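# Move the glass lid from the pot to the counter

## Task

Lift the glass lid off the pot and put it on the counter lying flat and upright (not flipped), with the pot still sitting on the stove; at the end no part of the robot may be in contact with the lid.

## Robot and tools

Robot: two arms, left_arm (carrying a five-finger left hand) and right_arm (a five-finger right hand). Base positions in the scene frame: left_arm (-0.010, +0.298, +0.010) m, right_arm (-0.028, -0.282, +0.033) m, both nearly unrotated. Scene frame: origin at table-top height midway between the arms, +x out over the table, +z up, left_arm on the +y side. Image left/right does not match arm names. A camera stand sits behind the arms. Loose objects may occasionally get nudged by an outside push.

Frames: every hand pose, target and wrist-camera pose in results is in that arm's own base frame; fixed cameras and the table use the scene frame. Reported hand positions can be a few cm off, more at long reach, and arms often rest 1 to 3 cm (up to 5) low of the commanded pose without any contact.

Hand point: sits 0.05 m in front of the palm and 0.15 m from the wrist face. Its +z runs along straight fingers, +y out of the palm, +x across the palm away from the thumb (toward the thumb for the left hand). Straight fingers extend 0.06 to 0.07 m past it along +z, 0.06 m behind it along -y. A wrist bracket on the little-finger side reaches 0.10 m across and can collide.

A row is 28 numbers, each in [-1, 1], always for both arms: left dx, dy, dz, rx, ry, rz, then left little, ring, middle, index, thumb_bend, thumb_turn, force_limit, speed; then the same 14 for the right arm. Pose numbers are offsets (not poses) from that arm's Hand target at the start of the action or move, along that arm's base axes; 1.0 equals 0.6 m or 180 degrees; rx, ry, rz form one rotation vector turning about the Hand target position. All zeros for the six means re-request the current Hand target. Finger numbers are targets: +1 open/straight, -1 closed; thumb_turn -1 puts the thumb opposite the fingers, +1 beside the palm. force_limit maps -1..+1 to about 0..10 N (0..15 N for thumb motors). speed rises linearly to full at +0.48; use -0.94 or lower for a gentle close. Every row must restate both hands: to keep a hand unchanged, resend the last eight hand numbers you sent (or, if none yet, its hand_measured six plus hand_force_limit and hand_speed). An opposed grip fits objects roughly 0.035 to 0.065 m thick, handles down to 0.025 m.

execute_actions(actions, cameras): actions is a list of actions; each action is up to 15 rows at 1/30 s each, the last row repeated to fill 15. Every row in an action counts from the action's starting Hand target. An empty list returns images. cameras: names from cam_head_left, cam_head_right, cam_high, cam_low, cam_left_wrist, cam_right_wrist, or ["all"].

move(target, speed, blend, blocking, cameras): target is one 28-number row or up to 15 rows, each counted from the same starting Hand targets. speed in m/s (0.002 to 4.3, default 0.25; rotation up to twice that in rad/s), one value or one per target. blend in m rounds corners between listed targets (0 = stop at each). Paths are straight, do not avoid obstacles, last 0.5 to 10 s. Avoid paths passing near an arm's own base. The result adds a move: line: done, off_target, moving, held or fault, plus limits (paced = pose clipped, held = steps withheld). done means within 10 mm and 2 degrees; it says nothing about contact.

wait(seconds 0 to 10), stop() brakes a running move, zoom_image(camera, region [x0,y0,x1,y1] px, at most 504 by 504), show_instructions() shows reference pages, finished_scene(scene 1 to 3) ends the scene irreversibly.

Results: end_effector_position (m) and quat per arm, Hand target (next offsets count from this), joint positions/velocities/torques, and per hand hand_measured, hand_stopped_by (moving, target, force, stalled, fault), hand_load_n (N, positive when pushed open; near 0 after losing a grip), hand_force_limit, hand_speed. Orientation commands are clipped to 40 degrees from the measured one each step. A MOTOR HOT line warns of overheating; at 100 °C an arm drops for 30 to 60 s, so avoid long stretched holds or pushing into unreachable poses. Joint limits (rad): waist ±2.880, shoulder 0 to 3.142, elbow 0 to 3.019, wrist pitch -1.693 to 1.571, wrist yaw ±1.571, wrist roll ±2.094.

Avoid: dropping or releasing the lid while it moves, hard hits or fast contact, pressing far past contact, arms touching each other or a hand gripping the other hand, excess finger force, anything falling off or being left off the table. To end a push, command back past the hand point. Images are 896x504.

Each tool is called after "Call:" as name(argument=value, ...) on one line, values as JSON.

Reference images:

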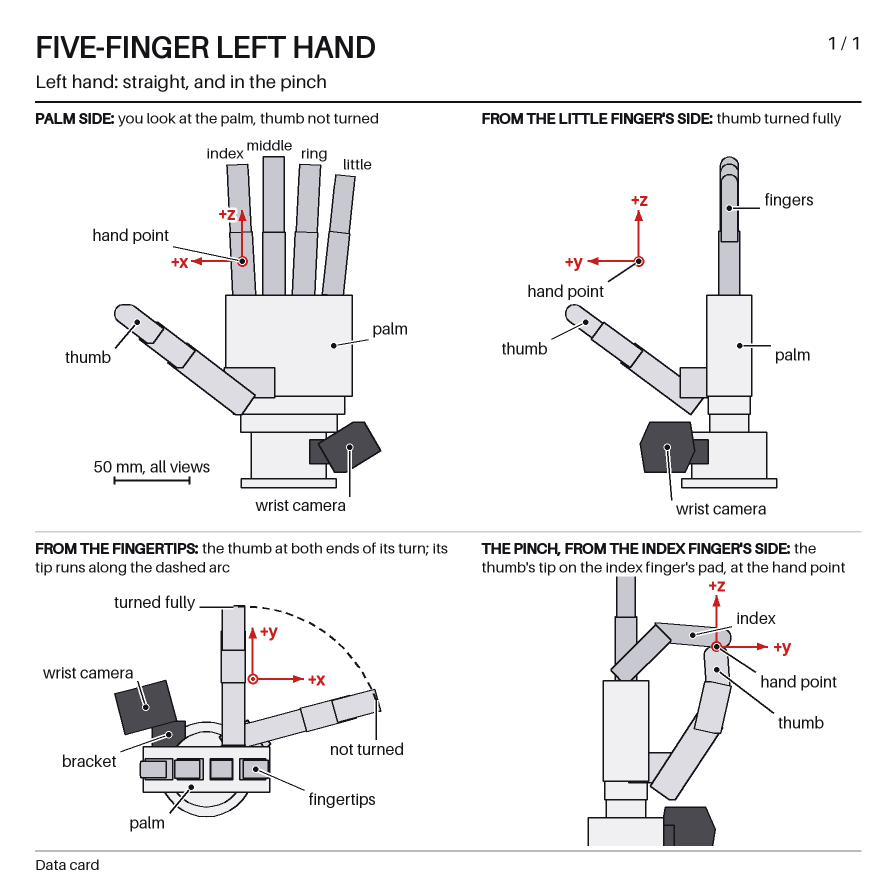

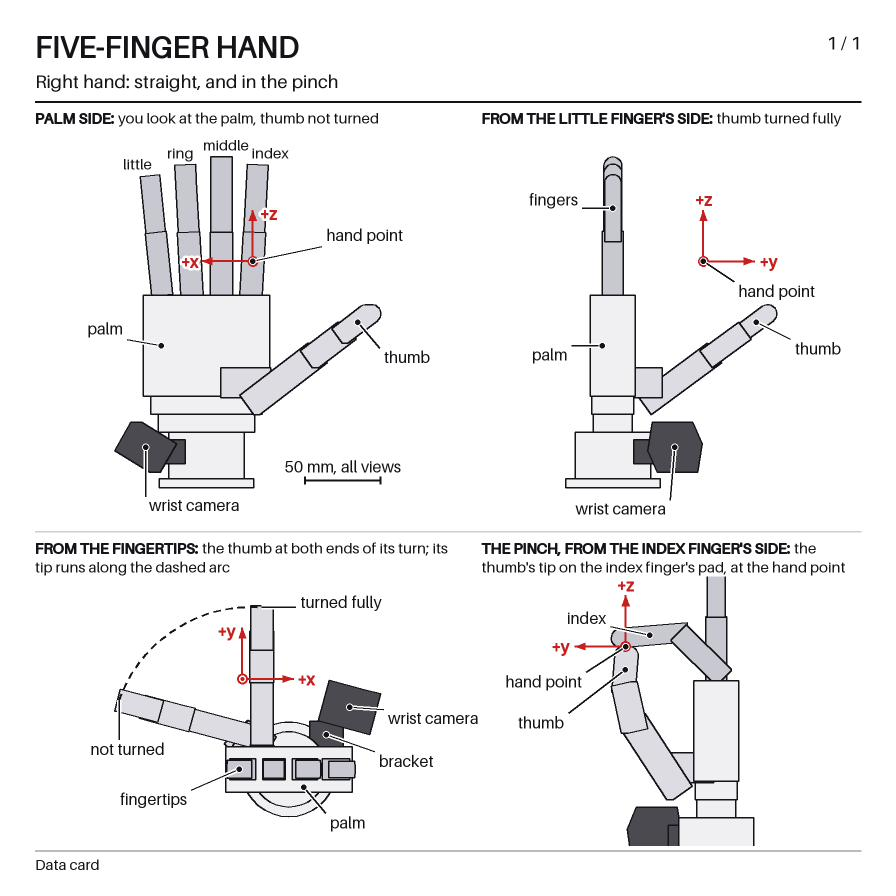

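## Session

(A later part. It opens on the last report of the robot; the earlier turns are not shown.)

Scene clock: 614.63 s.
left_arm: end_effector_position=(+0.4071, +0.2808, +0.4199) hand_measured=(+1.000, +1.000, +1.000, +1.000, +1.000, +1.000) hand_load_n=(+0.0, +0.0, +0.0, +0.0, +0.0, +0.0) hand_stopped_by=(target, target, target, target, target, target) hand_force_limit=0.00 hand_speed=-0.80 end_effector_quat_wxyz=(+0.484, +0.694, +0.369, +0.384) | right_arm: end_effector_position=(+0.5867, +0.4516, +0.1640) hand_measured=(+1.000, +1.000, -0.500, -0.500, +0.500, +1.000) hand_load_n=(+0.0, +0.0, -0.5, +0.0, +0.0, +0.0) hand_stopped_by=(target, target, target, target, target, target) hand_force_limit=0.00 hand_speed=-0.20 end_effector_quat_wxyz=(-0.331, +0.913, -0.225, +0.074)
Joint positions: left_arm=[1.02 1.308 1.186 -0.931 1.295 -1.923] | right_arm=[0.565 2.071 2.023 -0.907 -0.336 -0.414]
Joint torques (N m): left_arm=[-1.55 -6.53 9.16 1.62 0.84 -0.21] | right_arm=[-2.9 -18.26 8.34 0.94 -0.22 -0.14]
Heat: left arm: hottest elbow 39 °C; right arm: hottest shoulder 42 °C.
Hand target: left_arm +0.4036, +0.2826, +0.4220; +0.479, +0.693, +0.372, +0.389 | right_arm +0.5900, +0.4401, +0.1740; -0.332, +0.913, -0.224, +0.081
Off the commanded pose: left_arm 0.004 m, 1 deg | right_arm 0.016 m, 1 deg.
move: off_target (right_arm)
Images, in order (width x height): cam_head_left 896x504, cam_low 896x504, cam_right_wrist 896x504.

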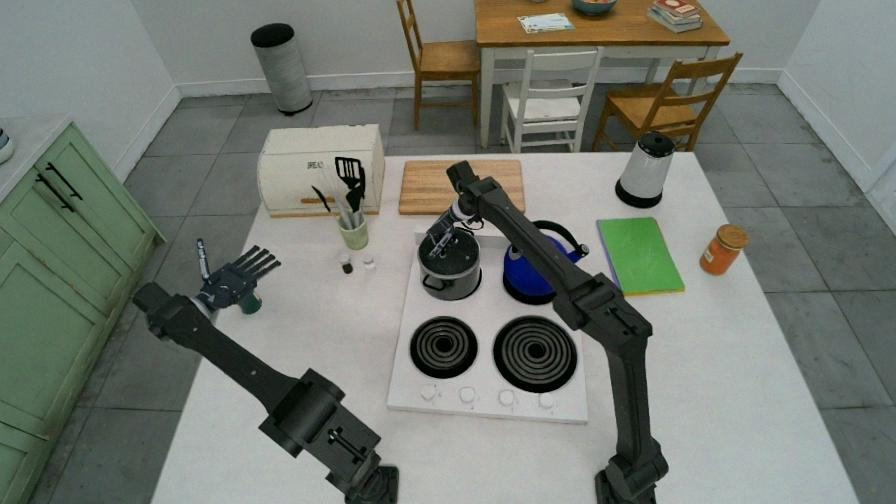

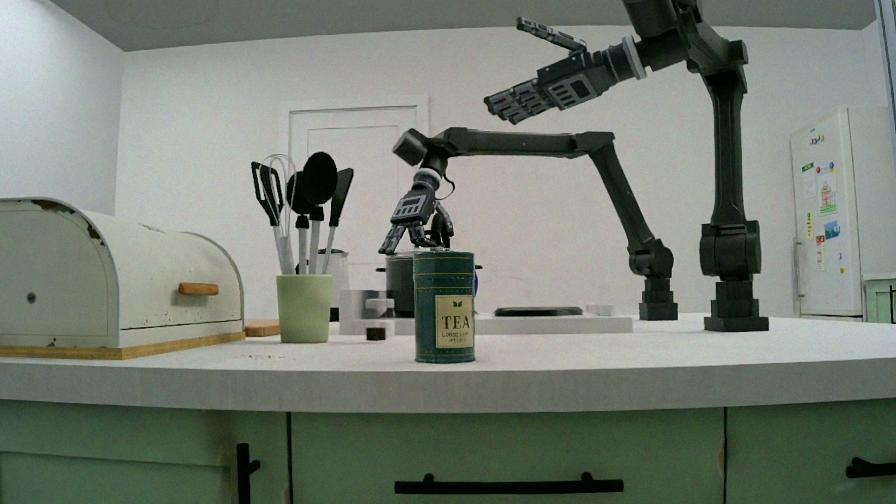

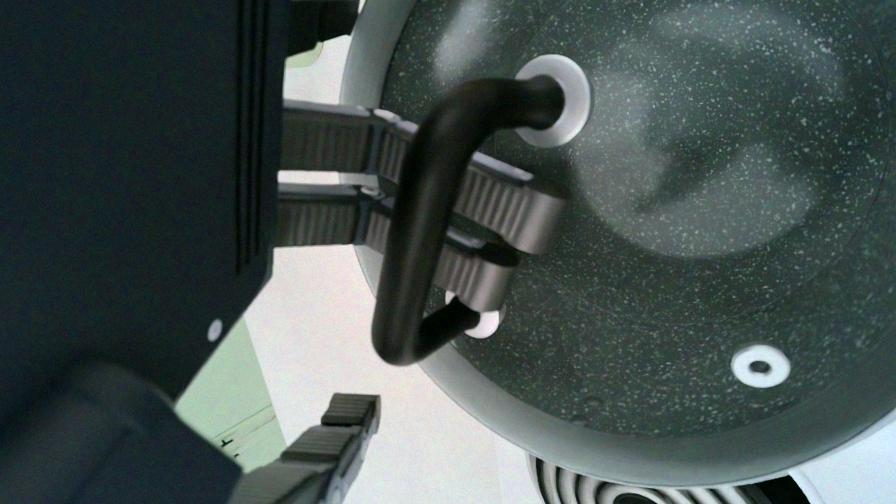

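Call:
move(target=[[0,0,0,0,0,0,1,1,1,1,1,1,0,-0.8,0.001,-0.002,-0.002,0,0,0,1,1,-0.75,-0.75,0.5,1,0.1,-0.6],[0,0,0,0,0,0,1,1,1,1,1,1,0,-0.8,0.002,-0.005,-0.016,0,0,0,1,1,-0.75,-0.75,0.5,1,0.1,-0.6]], speed=0.04, cameras=["cam_head_left","cam_low","cam_right_wrist"])

Call:
zoom_image(camera="cam_low", region=[395, 210, 445, 260])

Scene clock: 641.90 s.
left_arm: end_effector_position=(+0.4071, +0.2808, +0.4199) hand_measured=(+1.000, +1.000, +1.000, +1.000, +1.000, +1.000) hand_load_n=(+0.0, +0.0, +0.0, -0.5, +0.0, +0.0) hand_stopped_by=(target, target, target, target, target, target) hand_force_limit=0.00 hand_speed=-0.80 end_effector_quat_wxyz=(+0.484, +0.694, +0.369, +0.384) | right_arm: end_effector_position=(+0.5871, +0.4499, +0.1613) hand_measured=(+1.000, +1.000, -0.750, -0.750, +0.500, +1.000) hand_load_n=(+0.0, +0.5, +0.0, +0.0, -0.5, +0.0) hand_stopped_by=(target, target, target, target, target, target) hand_force_limit=0.10 hand_speed=-0.60 end_effector_quat_wxyz=(-0.335, +0.913, -0.222, +0.076)
Joint positions: left_arm=[1.02 1.308 1.186 -0.931 1.295 -1.923] | right_arm=[0.562 2.062 2 -0.883 -0.342 -0.421]
Joint torques (N m): left_arm=[-1.2 -6.83 9.28 1.5 0.74 -0.19] | right_arm=[-3.08 -17.55 8.21 0.98 -0.12 -0.12]
Heat: left arm: hottest elbow 39 °C; right arm: hottest shoulder 43 °C.
Hand target: left_arm +0.4036, +0.2826, +0.4220; +0.479, +0.693, +0.372, +0.389 | right_arm +0.5912, +0.4370, +0.1644; -0.332, +0.913, -0.224, +0.081
Off the commanded pose: left_arm 0.004 m, 1 deg | right_arm 0.014 m, 1 deg.
move: off_target (right_arm)
Images, in order (width x height): cam_head_left 896x504, cam_low 896x504, cam_right_wrist 896x504.

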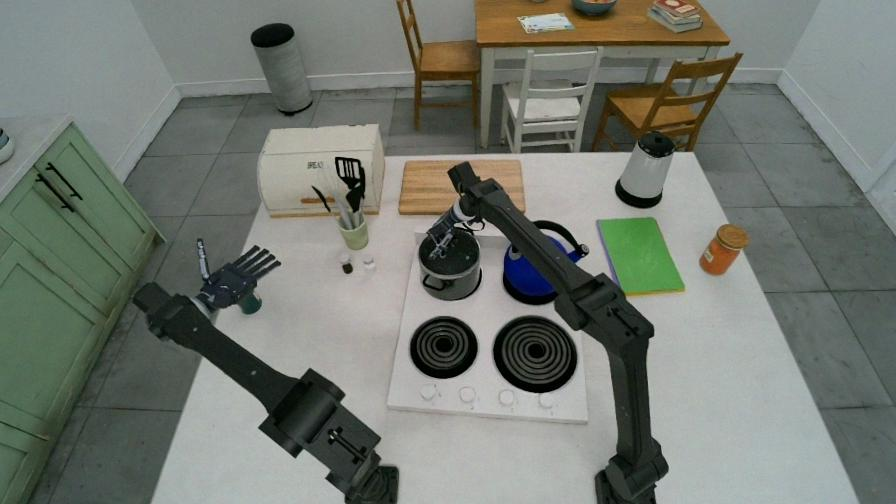

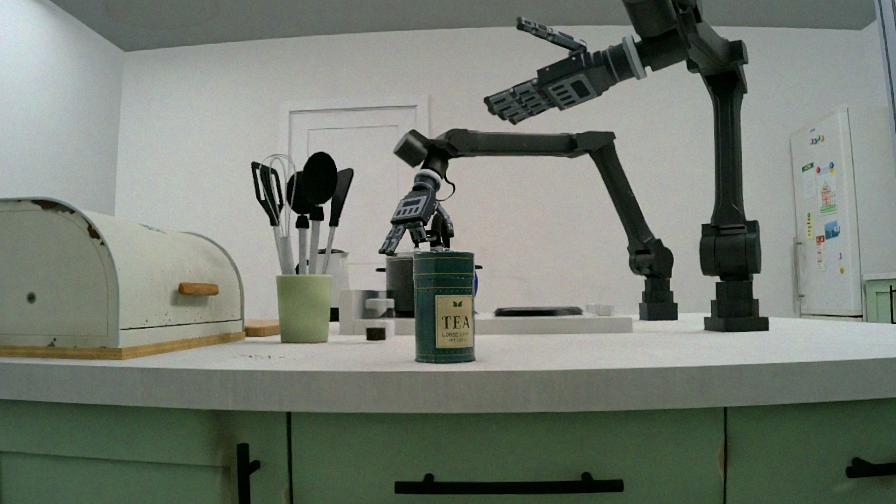

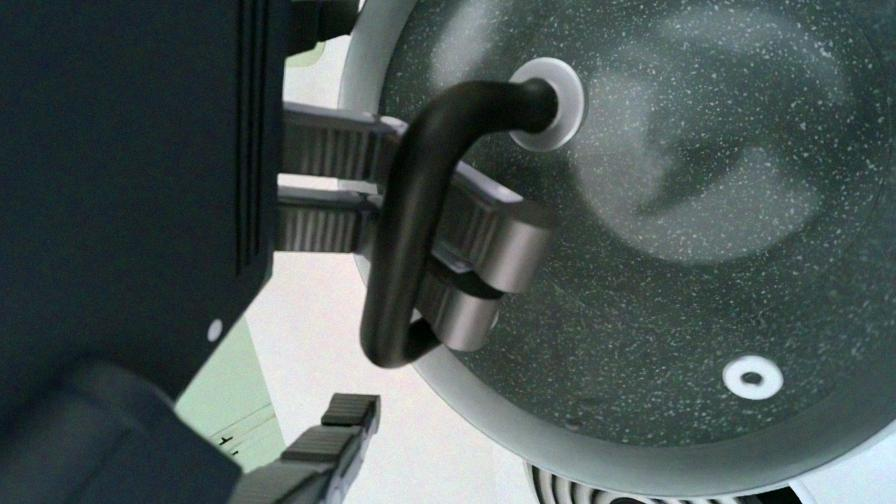

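Scaled by 10.080 from the camera's 896x504 image, which has a finer 1280x720 frame.

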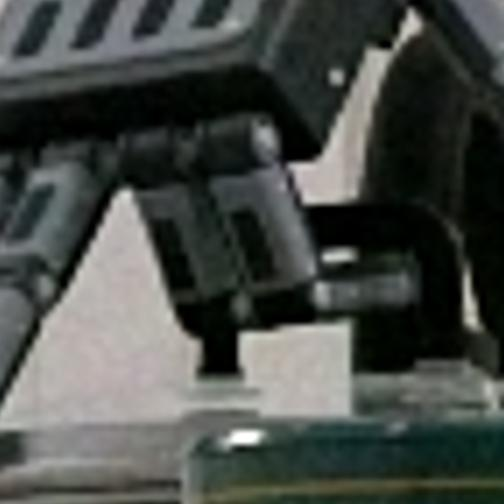

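Call:
move(target=[0,0,0,0,0,0,1,1,1,1,1,1,0,-0.8,0.003,-0.003,-0.008,0,0,0,1,1,-1,-1,0.5,1,0.1,-0.6], speed=0.03, cameras=["cam_low","cam_right_wrist"])

Call:
zoom_image(camera="cam_low", region=[395, 210, 445, 260])

Scene clock: 652.63 s.
left_arm: end_effector_position=(+0.4071, +0.2808, +0.4199) hand_measured=(+1.000, +1.000, +1.000, +1.000, +1.000, +1.000) hand_load_n=(+0.0, +0.0, +0.0, +0.0, +0.0, +0.0) hand_stopped_by=(target, target, target, target, target, target) hand_force_limit=0.00 hand_speed=-0.80 end_effector_quat_wxyz=(+0.484, +0.694, +0.369, +0.384) | right_arm: end_effector_position=(+0.5855, +0.4458, +0.1550) hand_measured=(+1.000, +1.000, -1.000, -1.000, +0.500, +1.000) hand_load_n=(+0.0, +0.5, +0.0, +2.0, +0.0, +0.0) hand_stopped_by=(target, target, target, target, target, target) hand_force_limit=0.10 hand_speed=-0.60 end_effector_quat_wxyz=(-0.331, +0.914, -0.221, +0.073)
Joint positions: left_arm=[1.02 1.308 1.186 -0.931 1.295 -1.923] | right_arm=[0.558 2.062 1.985 -0.882 -0.343 -0.428]
Joint torques (N m): left_arm=[-1.55 -6.53 9.28 1.54 0.78 -0.18] | right_arm=[-3.02 -17.38 8.64 1.29 -0.15 -0.08]
Heat: left arm: hottest elbow 39 °C; right arm: hottest shoulder 44 °C.
Hand target: left_arm +0.4036, +0.2826, +0.4220; +0.479, +0.693, +0.372, +0.389 | right_arm +0.5929, +0.4353, +0.1596; -0.332, +0.913, -0.224, +0.081
Off the commanded pose: left_arm 0.004 m, 1 deg | right_arm 0.014 m, 1 deg.
move: off_target (right_arm)
Images, in order (width x height): cam_low 896x504, cam_right_wrist 896x504.

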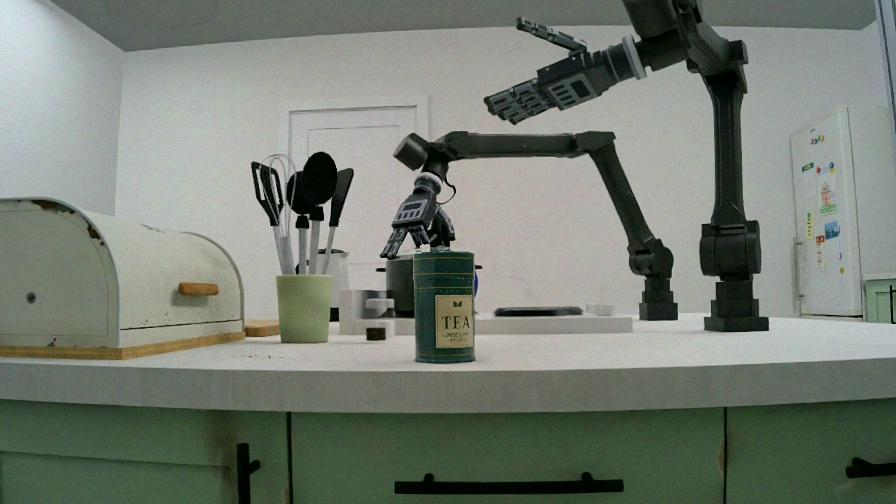

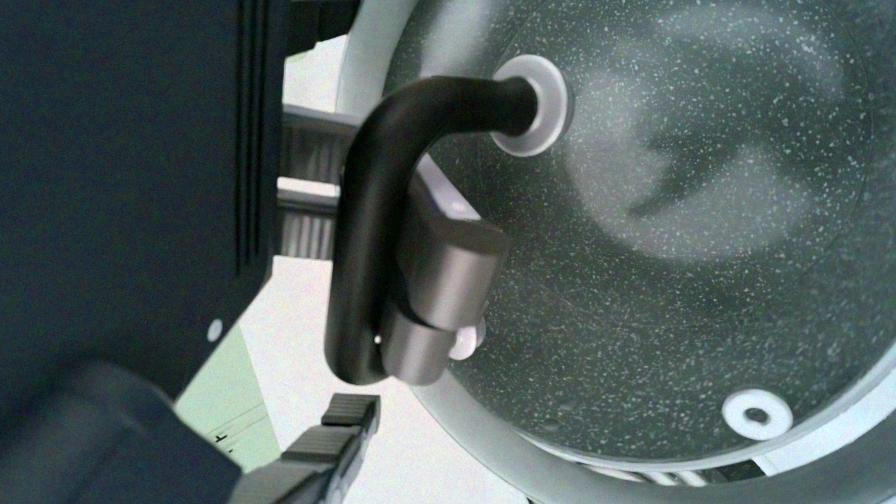

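Scaled by 10.080 from the camera's 896x504 image, which has a finer 1280x720 frame.

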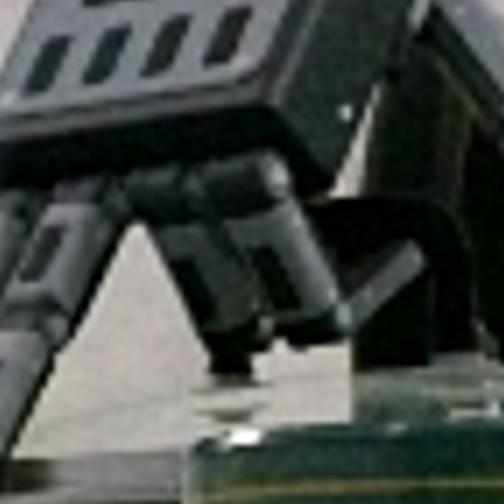

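Call:
move(target=[0,0,0,0,0,0,1,1,1,1,1,1,0,-0.8,-0.008,0.005,0.17,0,0,0,1,1,-1,-1,0.5,1,0.1,-0.6], speed=0.06, cameras=["cam_low","cam_right_wrist","cam_high","cam_head_left"])

Call:
zoom_image(camera="cam_low", region=[360, 150, 500, 290])

Scene clock: 662.97 s.
left_arm: end_effector_position=(+0.4071, +0.2808, +0.4199) hand_measured=(+1.000, +1.000, +1.000, +1.000, +1.000, +1.000) hand_load_n=(+0.0, +0.0, +0.0, +0.0, +0.0, +0.0) hand_stopped_by=(target, target, target, target, target, target) hand_force_limit=0.00 hand_speed=-0.80 end_effector_quat_wxyz=(+0.484, +0.694, +0.369, +0.384) | right_arm: end_effector_position=(+0.5741, +0.4338, +0.2157) hand_measured=(+1.000, +1.000, -1.000, -1.000, +0.500, +1.000) hand_load_n=(+0.0, +0.0, +1.0, +1.5, +0.0, +0.0) hand_stopped_by=(target, target, target, target, target, target) hand_force_limit=0.10 hand_speed=-0.60 end_effector_quat_wxyz=(-0.303, +0.923, -0.231, +0.053)
Joint positions: left_arm=[1.02 1.308 1.186 -0.931 1.295 -1.923] | right_arm=[0.555 2.073 2.18 -1.141 -0.336 -0.433]
Joint torques (N m): left_arm=[-1.55 -7.71 9.26 1.31 0.8 -0.19] | right_arm=[-2.32 -17.96 15.47 0.96 -0.26 0.06]
Heat: left arm: hottest elbow 39 °C; right arm: hottest shoulder 44 °C.
Hand target: left_arm +0.4036, +0.2826, +0.4220; +0.479, +0.693, +0.372, +0.389 | right_arm +0.5881, +0.4383, +0.2615; -0.332, +0.913, -0.224, +0.081
Off the commanded pose: left_arm 0.004 m, 1 deg | right_arm 0.048 m, 5 deg.
move: off_target (right_arm)
Images, in order (width x height): cam_head_left 896x504, cam_high 896x504, cam_low 896x504, cam_right_wrist 896x504.

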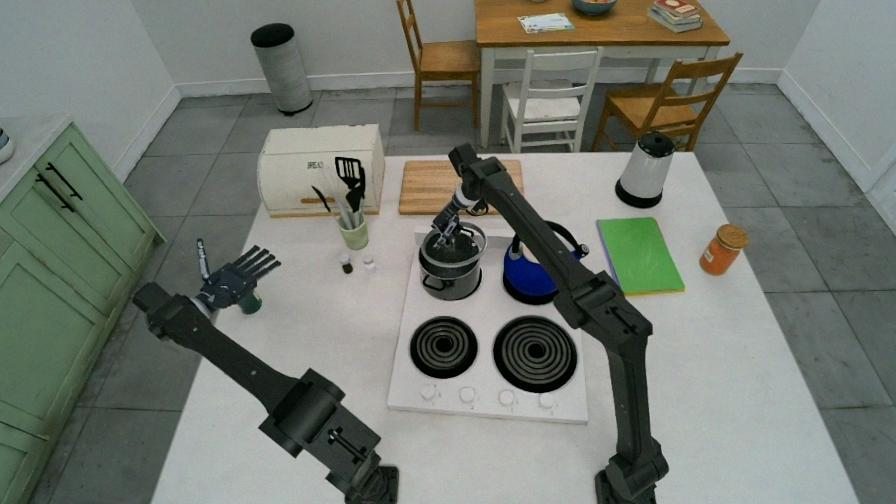

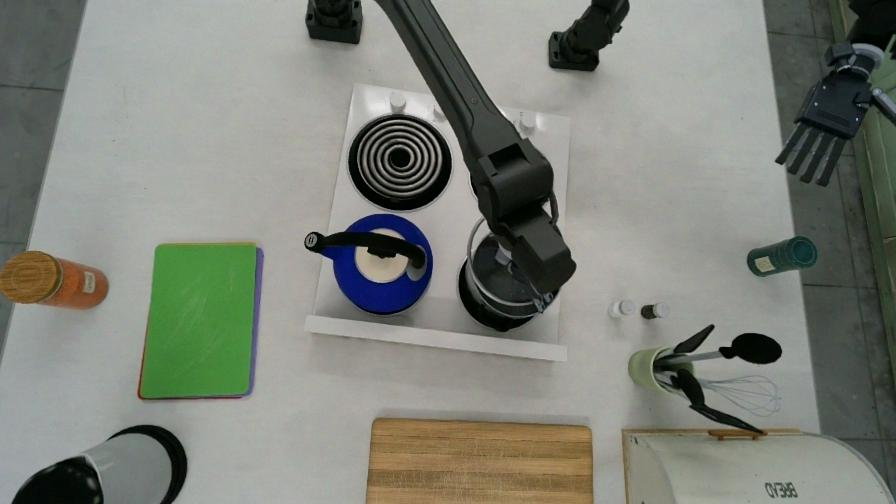

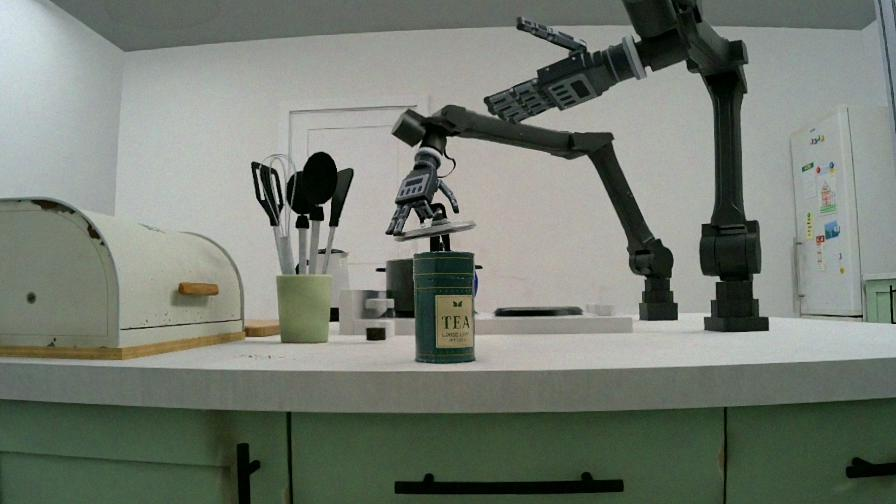

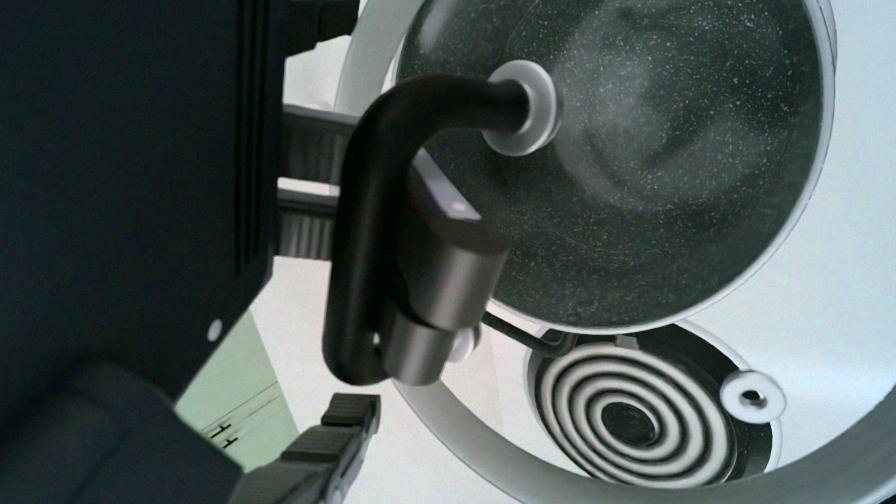

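Scaled by 3.600 from the camera's 896x504 image, which has a finer 1280x720 frame.

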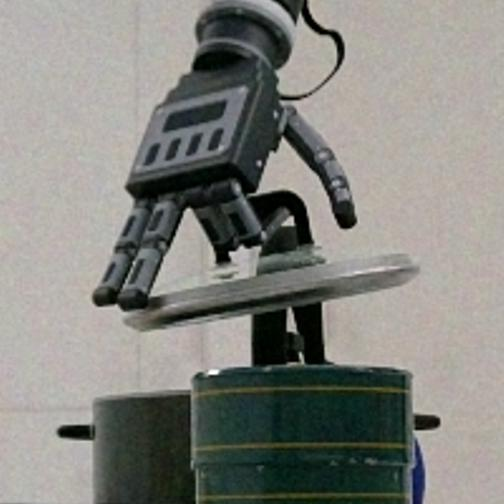

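Call:
move(target=[0,0,0,0,0,0,1,1,1,1,1,1,0,-0.8,-0.347,-0.230,0,0.0833,-0.0557,-0.0683,1,1,-1,-1,0.5,1,0.1,-0.6], speed=0.1, cameras=["cam_low","cam_right_wrist","cam_high"])

Call:
zoom_image(camera="cam_low", region=[400, 130, 600, 300])

Scene clock: 727.57 s.
left_arm: end_effector_position=(+0.4071, +0.2808, +0.4199) hand_measured=(+1.000, +1.000, +1.000, +1.000, +1.000, +1.000) hand_load_n=(+0.0, +0.0, +0.0, +0.0, +0.0, +0.0) hand_stopped_by=(target, target, target, target, target, target) hand_force_limit=0.00 hand_speed=-0.80 end_effector_quat_wxyz=(+0.484, +0.694, +0.369, +0.384) | right_arm: end_effector_position=(+0.3706, +0.2974, +0.2290) hand_measured=(+1.000, +1.000, -1.000, -1.000, +0.500, +1.000) hand_load_n=(+0.0, +0.0, +1.0, +1.5, +0.0, +0.0) hand_stopped_by=(target, target, target, target, target, target) hand_force_limit=0.10 hand_speed=-0.60 end_effector_quat_wxyz=(-0.425, +0.842, -0.300, +0.143)
Joint positions: left_arm=[1.02 1.308 1.186 -0.931 1.295 -1.923] | right_arm=[0.519 1.168 0.994 -0.502 -0.306 -0.219]
Joint torques (N m): left_arm=[-1.26 -7.82 9.44 1.76 0.76 -0.21] | right_arm=[-2.32 -8.06 11.18 2.7 -0.17 0.26]
Heat: left arm: hottest elbow 40 °C; right arm: hottest elbow 48 °C.
Hand target: left_arm +0.4036, +0.2826, +0.4220; +0.479, +0.693, +0.372, +0.389 | right_arm +0.3800, +0.3002, +0.2616; -0.456, +0.822, -0.299, +0.165
Off the commanded pose: left_arm 0.004 m, 1 deg | right_arm 0.034 m, 5 deg.
move: off_target (right_arm)
Images, in order (width x height): cam_high 896x504, cam_low 896x504, cam_right_wrist 896x504.

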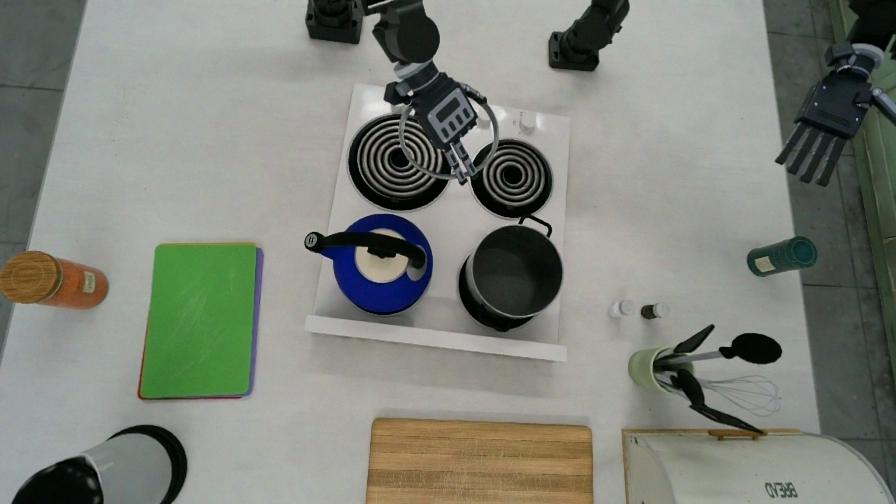

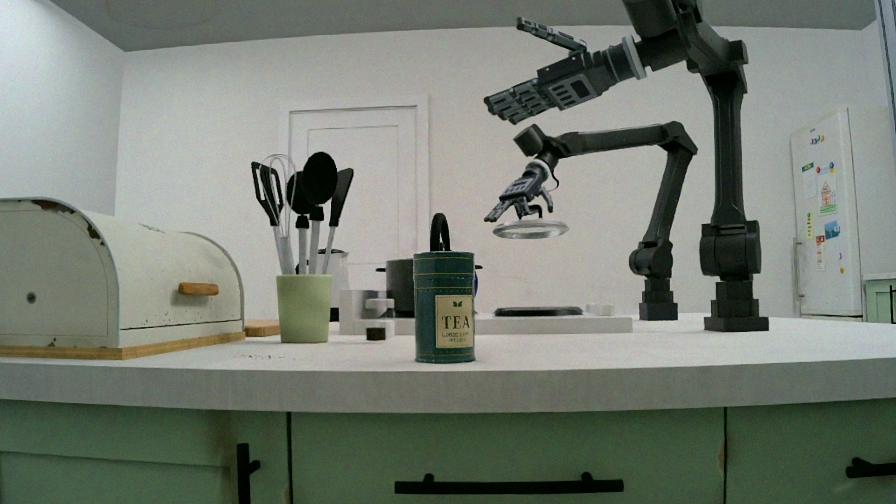

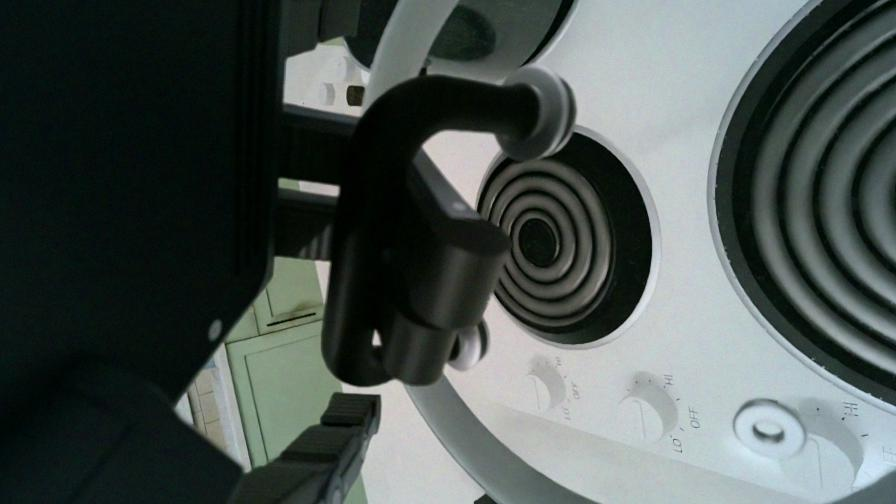

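Scaled by 2.520 from the camera's 896x504 image, which has a finer 1280x720 frame.

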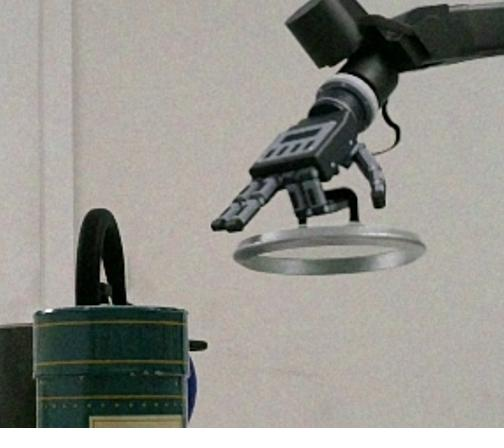

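Call:
move(target=[[0,0,0,0,0,0,1,1,1,1,1,1,0,-0.8,-0.0167,-0.3337,0,0,0,-0.0833,1,1,-1,-1,0.5,1,0.1,-0.6],[0,0,0,0,0,0,1,1,1,1,1,1,0,-0.8,0.0583,-0.6537,-0.02,0,0,-0.2222,1,1,-1,-1,0.5,1,0.1,-0.6]], speed=[0.12,0.12], blend=[0.04,0], cameras=["cam_low","cam_right_wrist","cam_high"])

Call:
zoom_image(camera="cam_high", region=[180, 60, 420, 260])

Call:
zoom_image(camera="cam_low", region=[400, 150, 640, 350])

Scene clock: 745.33 s.
left_arm: end_effector_position=(+0.4071, +0.2808, +0.4199) hand_measured=(+1.000, +1.000, +1.000, +1.000, +1.000, +1.000) hand_load_n=(+0.0, +0.0, +0.0, +0.0, +0.0, +0.0) hand_stopped_by=(target, target, target, target, target, target) hand_force_limit=0.00 hand_speed=-0.80 end_effector_quat_wxyz=(+0.484, +0.694, +0.369, +0.384) | right_arm: end_effector_position=(+0.3914, -0.0797, +0.2082) hand_measured=(+1.000, +1.000, -1.000, -1.000, +0.500, +1.000) hand_load_n=(+0.0, +0.0, +1.0, +1.5, +0.0, +0.0) hand_stopped_by=(target, target, target, target, target, target) hand_force_limit=0.10 hand_speed=-0.60 end_effector_quat_wxyz=(-0.359, +0.678, -0.583, +0.268)
Joint positions: left_arm=[1.02 1.308 1.186 -0.931 1.295 -1.923] | right_arm=[-0.461 1.029 0.851 -0.588 -0.528 -0.382]
Joint torques (N m): left_arm=[-1.08 -7.71 9.14 1.47 0.8 -0.22] | right_arm=[-2.08 -4.25 15.32 2.43 -0.44 0.08]
Heat: left arm: hottest elbow 40 °C; right arm: hottest elbow 45 °C.
Hand target: left_arm +0.4036, +0.2826, +0.4220; +0.479, +0.693, +0.372, +0.389 | right_arm +0.4150, -0.0920, +0.2495; -0.372, +0.670, -0.562, +0.311
Off the commanded pose: left_arm 0.004 m, 1 deg | right_arm 0.049 m, 6 deg.
move: off_target (right_arm)
Images, in order (width x height): cam_high 896x504, cam_low 896x504, cam_right_wrist 896x504.

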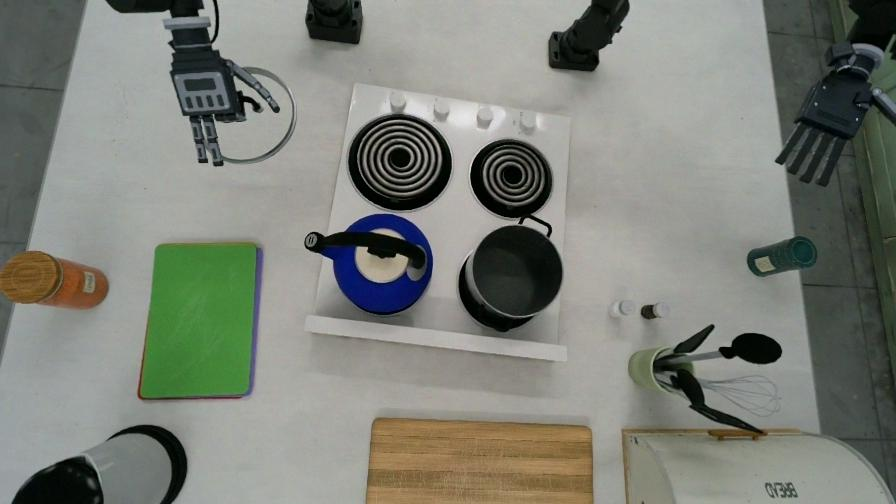

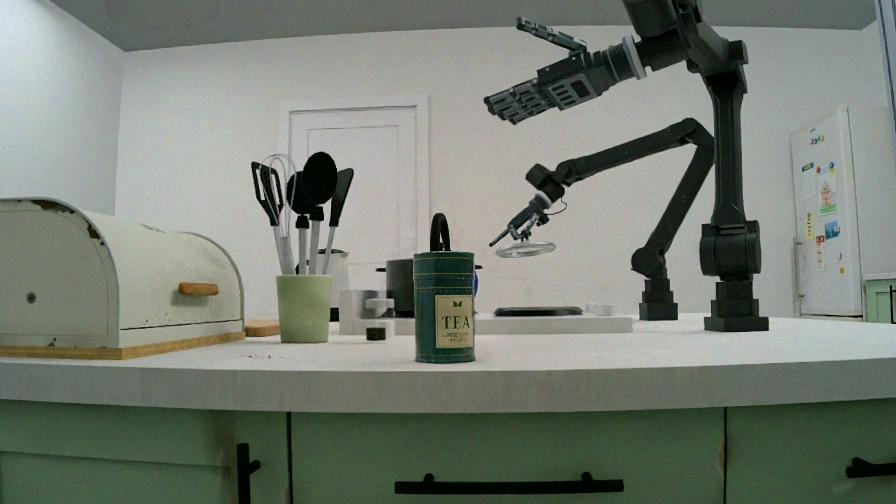

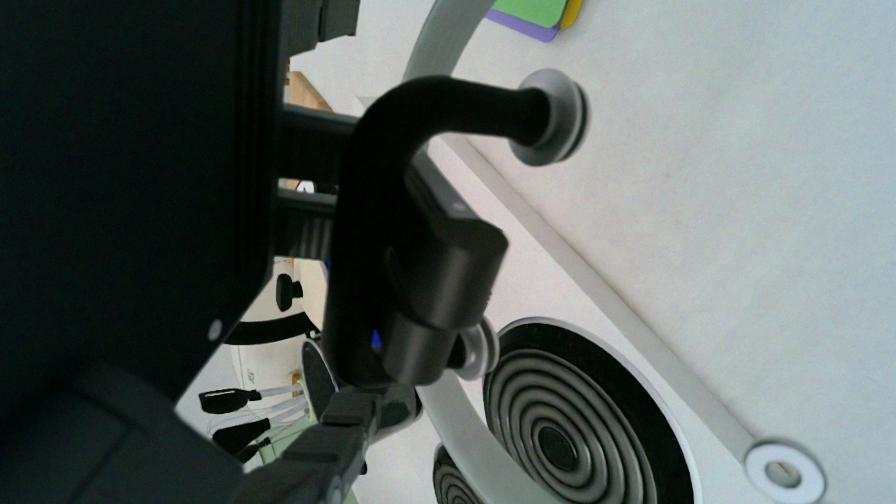

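Scaled by 2.100 from the camera's 896x504 image, which has a finer 1280x720 frame.

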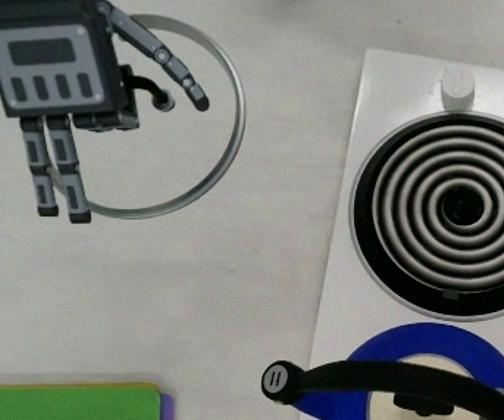

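Scaled by 2.100 from the camera's 896x504 image, which has a finer 1280x720 frame.

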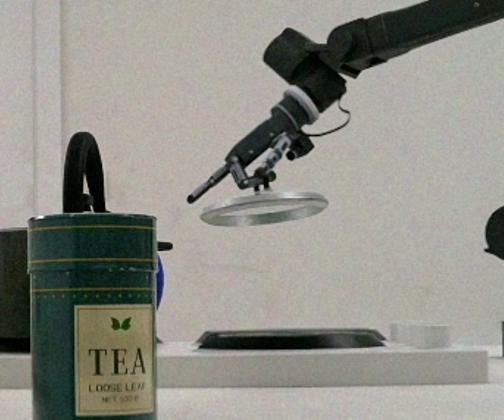

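Call:
move(target=[0,0,0,0,0,0,1,1,1,1,1,1,0,-0.8,-0.01,0,-0.25,0,0,0,1,1,-1,-1,0.5,1,0.1,-0.6], speed=0.12, cameras=["cam_low","cam_high"])

Call:
zoom_image(camera="cam_low", region=[440, 220, 600, 340])

Scene clock: 760.30 s.
left_arm: end_effector_position=(+0.4071, +0.2808, +0.4199) hand_measured=(+1.000, +1.000, +1.000, +1.000, +1.000, +1.000) hand_load_n=(+0.0, +0.0, +0.0, +0.0, +0.0, +0.0) hand_stopped_by=(target, target, target, target, target, target) hand_force_limit=0.00 hand_speed=-0.80 end_effector_quat_wxyz=(+0.484, +0.694, +0.369, +0.384) | right_arm: end_effector_position=(+0.3960, -0.0838, +0.0829) hand_measured=(+1.000, +1.000, -1.000, -1.000, +0.500, +1.000) hand_load_n=(+0.0, +0.0, +1.0, +1.5, +0.0, +0.0) hand_stopped_by=(target, target, target, target, target, target) hand_force_limit=0.10 hand_speed=-0.60 end_effector_quat_wxyz=(-0.363, +0.675, -0.575, +0.287)
Joint positions: left_arm=[1.02 1.308 1.186 -0.931 1.295 -1.923] | right_arm=[-0.465 1.184 0.585 -0.125 -0.529 -0.382]
Joint torques (N m): left_arm=[-1.03 -6.65 9.52 1.73 0.84 -0.19] | right_arm=[-2.55 -5.01 9.68 2.56 -0.59 0.03]
Heat: left arm: hottest elbow 40 °C; right arm: hottest elbow 47 °C.
Hand target: left_arm +0.4036, +0.2826, +0.4220; +0.479, +0.693, +0.372, +0.389 | right_arm +0.4091, -0.0920, +0.0996; -0.372, +0.670, -0.562, +0.311
Off the commanded pose: left_arm 0.004 m, 1 deg | right_arm 0.023 m, 3 deg.
move: off_target (right_arm)
Images, in order (width x height): cam_high 896x504, cam_low 896x504.

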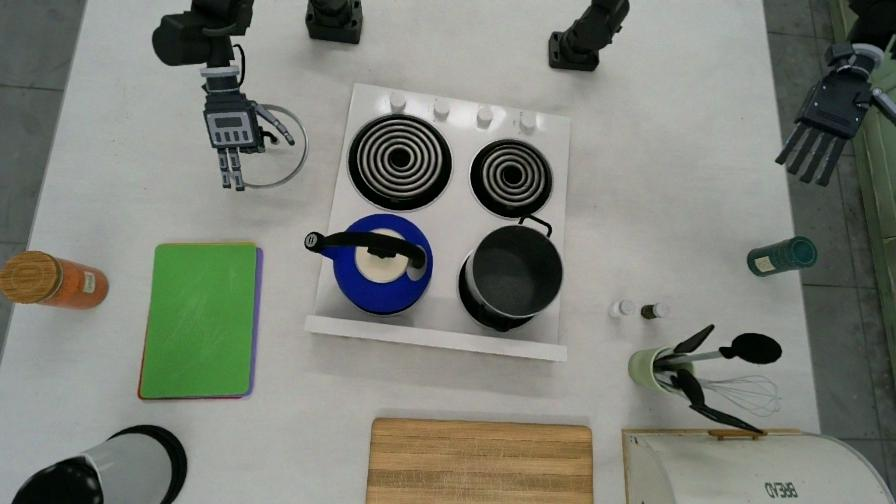

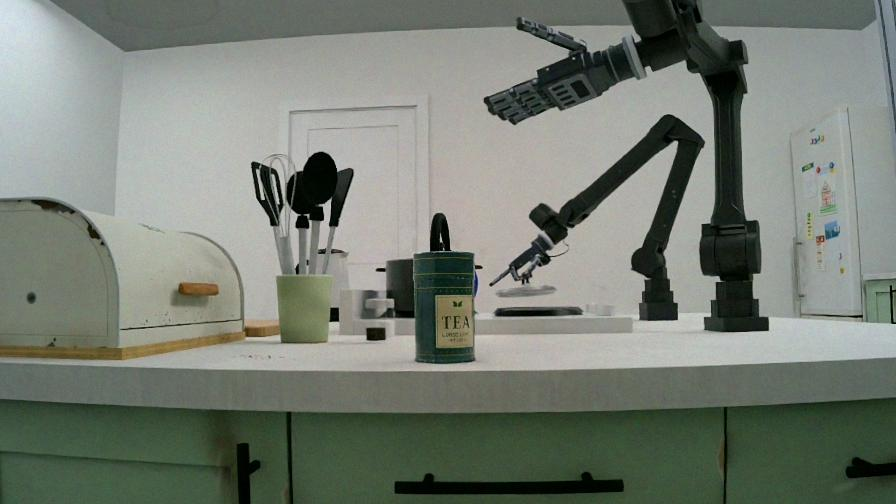

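Scaled by 3.150 from the camera's 896x504 image, which has a finer 1280x720 frame.

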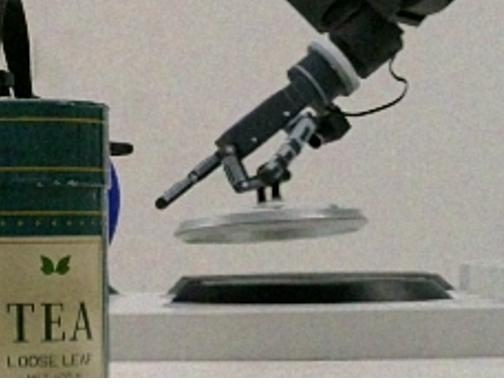

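Call:
move(target=[0,0,0,0,0,0,1,1,1,1,1,1,0,-0.8,0,0,-0.092,0,0,0,1,1,-1,-1,0.5,1,0.1,-0.6], speed=0.08, cameras=["cam_low","cam_high"])

Call:
zoom_image(camera="cam_high", region=[180, 80, 340, 220])

Call:
zoom_image(camera="cam_low", region=[460, 240, 600, 340])

Scene clock: 768.87 s.
left_arm: end_effector_position=(+0.4071, +0.2808, +0.4199) hand_measured=(+1.000, +1.000, +1.000, +1.000, +1.000, +1.000) hand_load_n=(+0.0, +0.0, +0.0, -0.5, +0.0, +0.0) hand_stopped_by=(target, target, target, target, target, target) hand_force_limit=0.00 hand_speed=-0.80 end_effector_quat_wxyz=(+0.484, +0.694, +0.369, +0.384) | right_arm: end_effector_position=(+0.3966, -0.0841, +0.0314) hand_measured=(+1.000, +1.000, -1.000, -1.000, +0.500, +1.000) hand_load_n=(+0.0, +0.0, +1.0, +1.5, +0.0, +0.0) hand_stopped_by=(target, target, target, target, target, target) hand_force_limit=0.10 hand_speed=-0.60 end_effector_quat_wxyz=(-0.364, +0.674, -0.574, +0.289)
Joint positions: left_arm=[1.02 1.308 1.186 -0.931 1.295 -1.923] | right_arm=[-0.465 1.315 0.511 0.087 -0.529 -0.382]
Joint torques (N m): left_arm=[-2.32 -7.77 9.18 1.58 0.81 -0.19] | right_arm=[-2.55 -5.25 8.13 2.58 -0.59 0.03]
Heat: left arm: hottest elbow 40 °C; right arm: hottest elbow 45 °C.
Hand target: left_arm +0.4036, +0.2826, +0.4220; +0.479, +0.693, +0.372, +0.389 | right_arm +0.4090, -0.0920, +0.0444; -0.372, +0.670, -0.562, +0.311
Off the commanded pose: left_arm 0.004 m, 1 deg | right_arm 0.020 m, 3 deg.
move: off_target (right_arm)
Images, in order (width x height): cam_high 896x504, cam_low 896x504.

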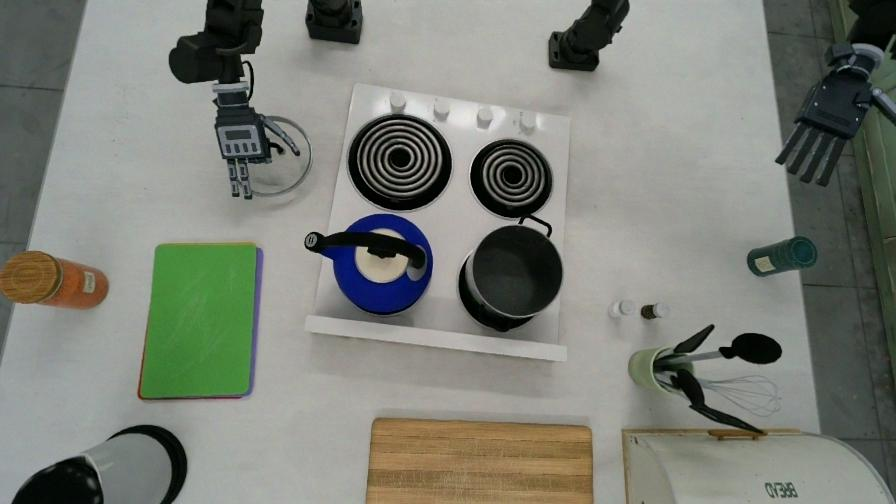

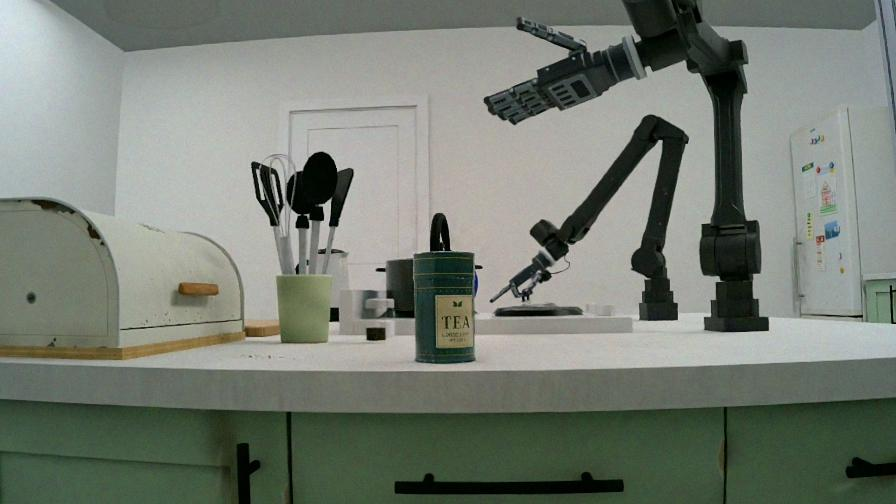

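Scaled by 3.150 from the camera's 896x504 image, which has a finer 1280x720 frame.

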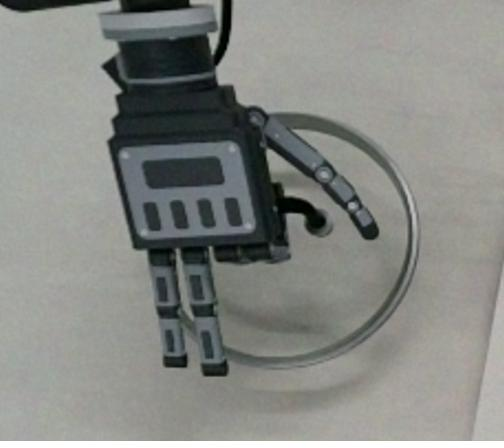

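Scaled by 3.600 from the camera's 896x504 image, which has a finer 1280x720 frame.

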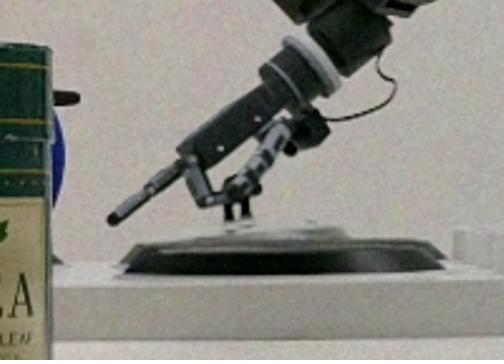

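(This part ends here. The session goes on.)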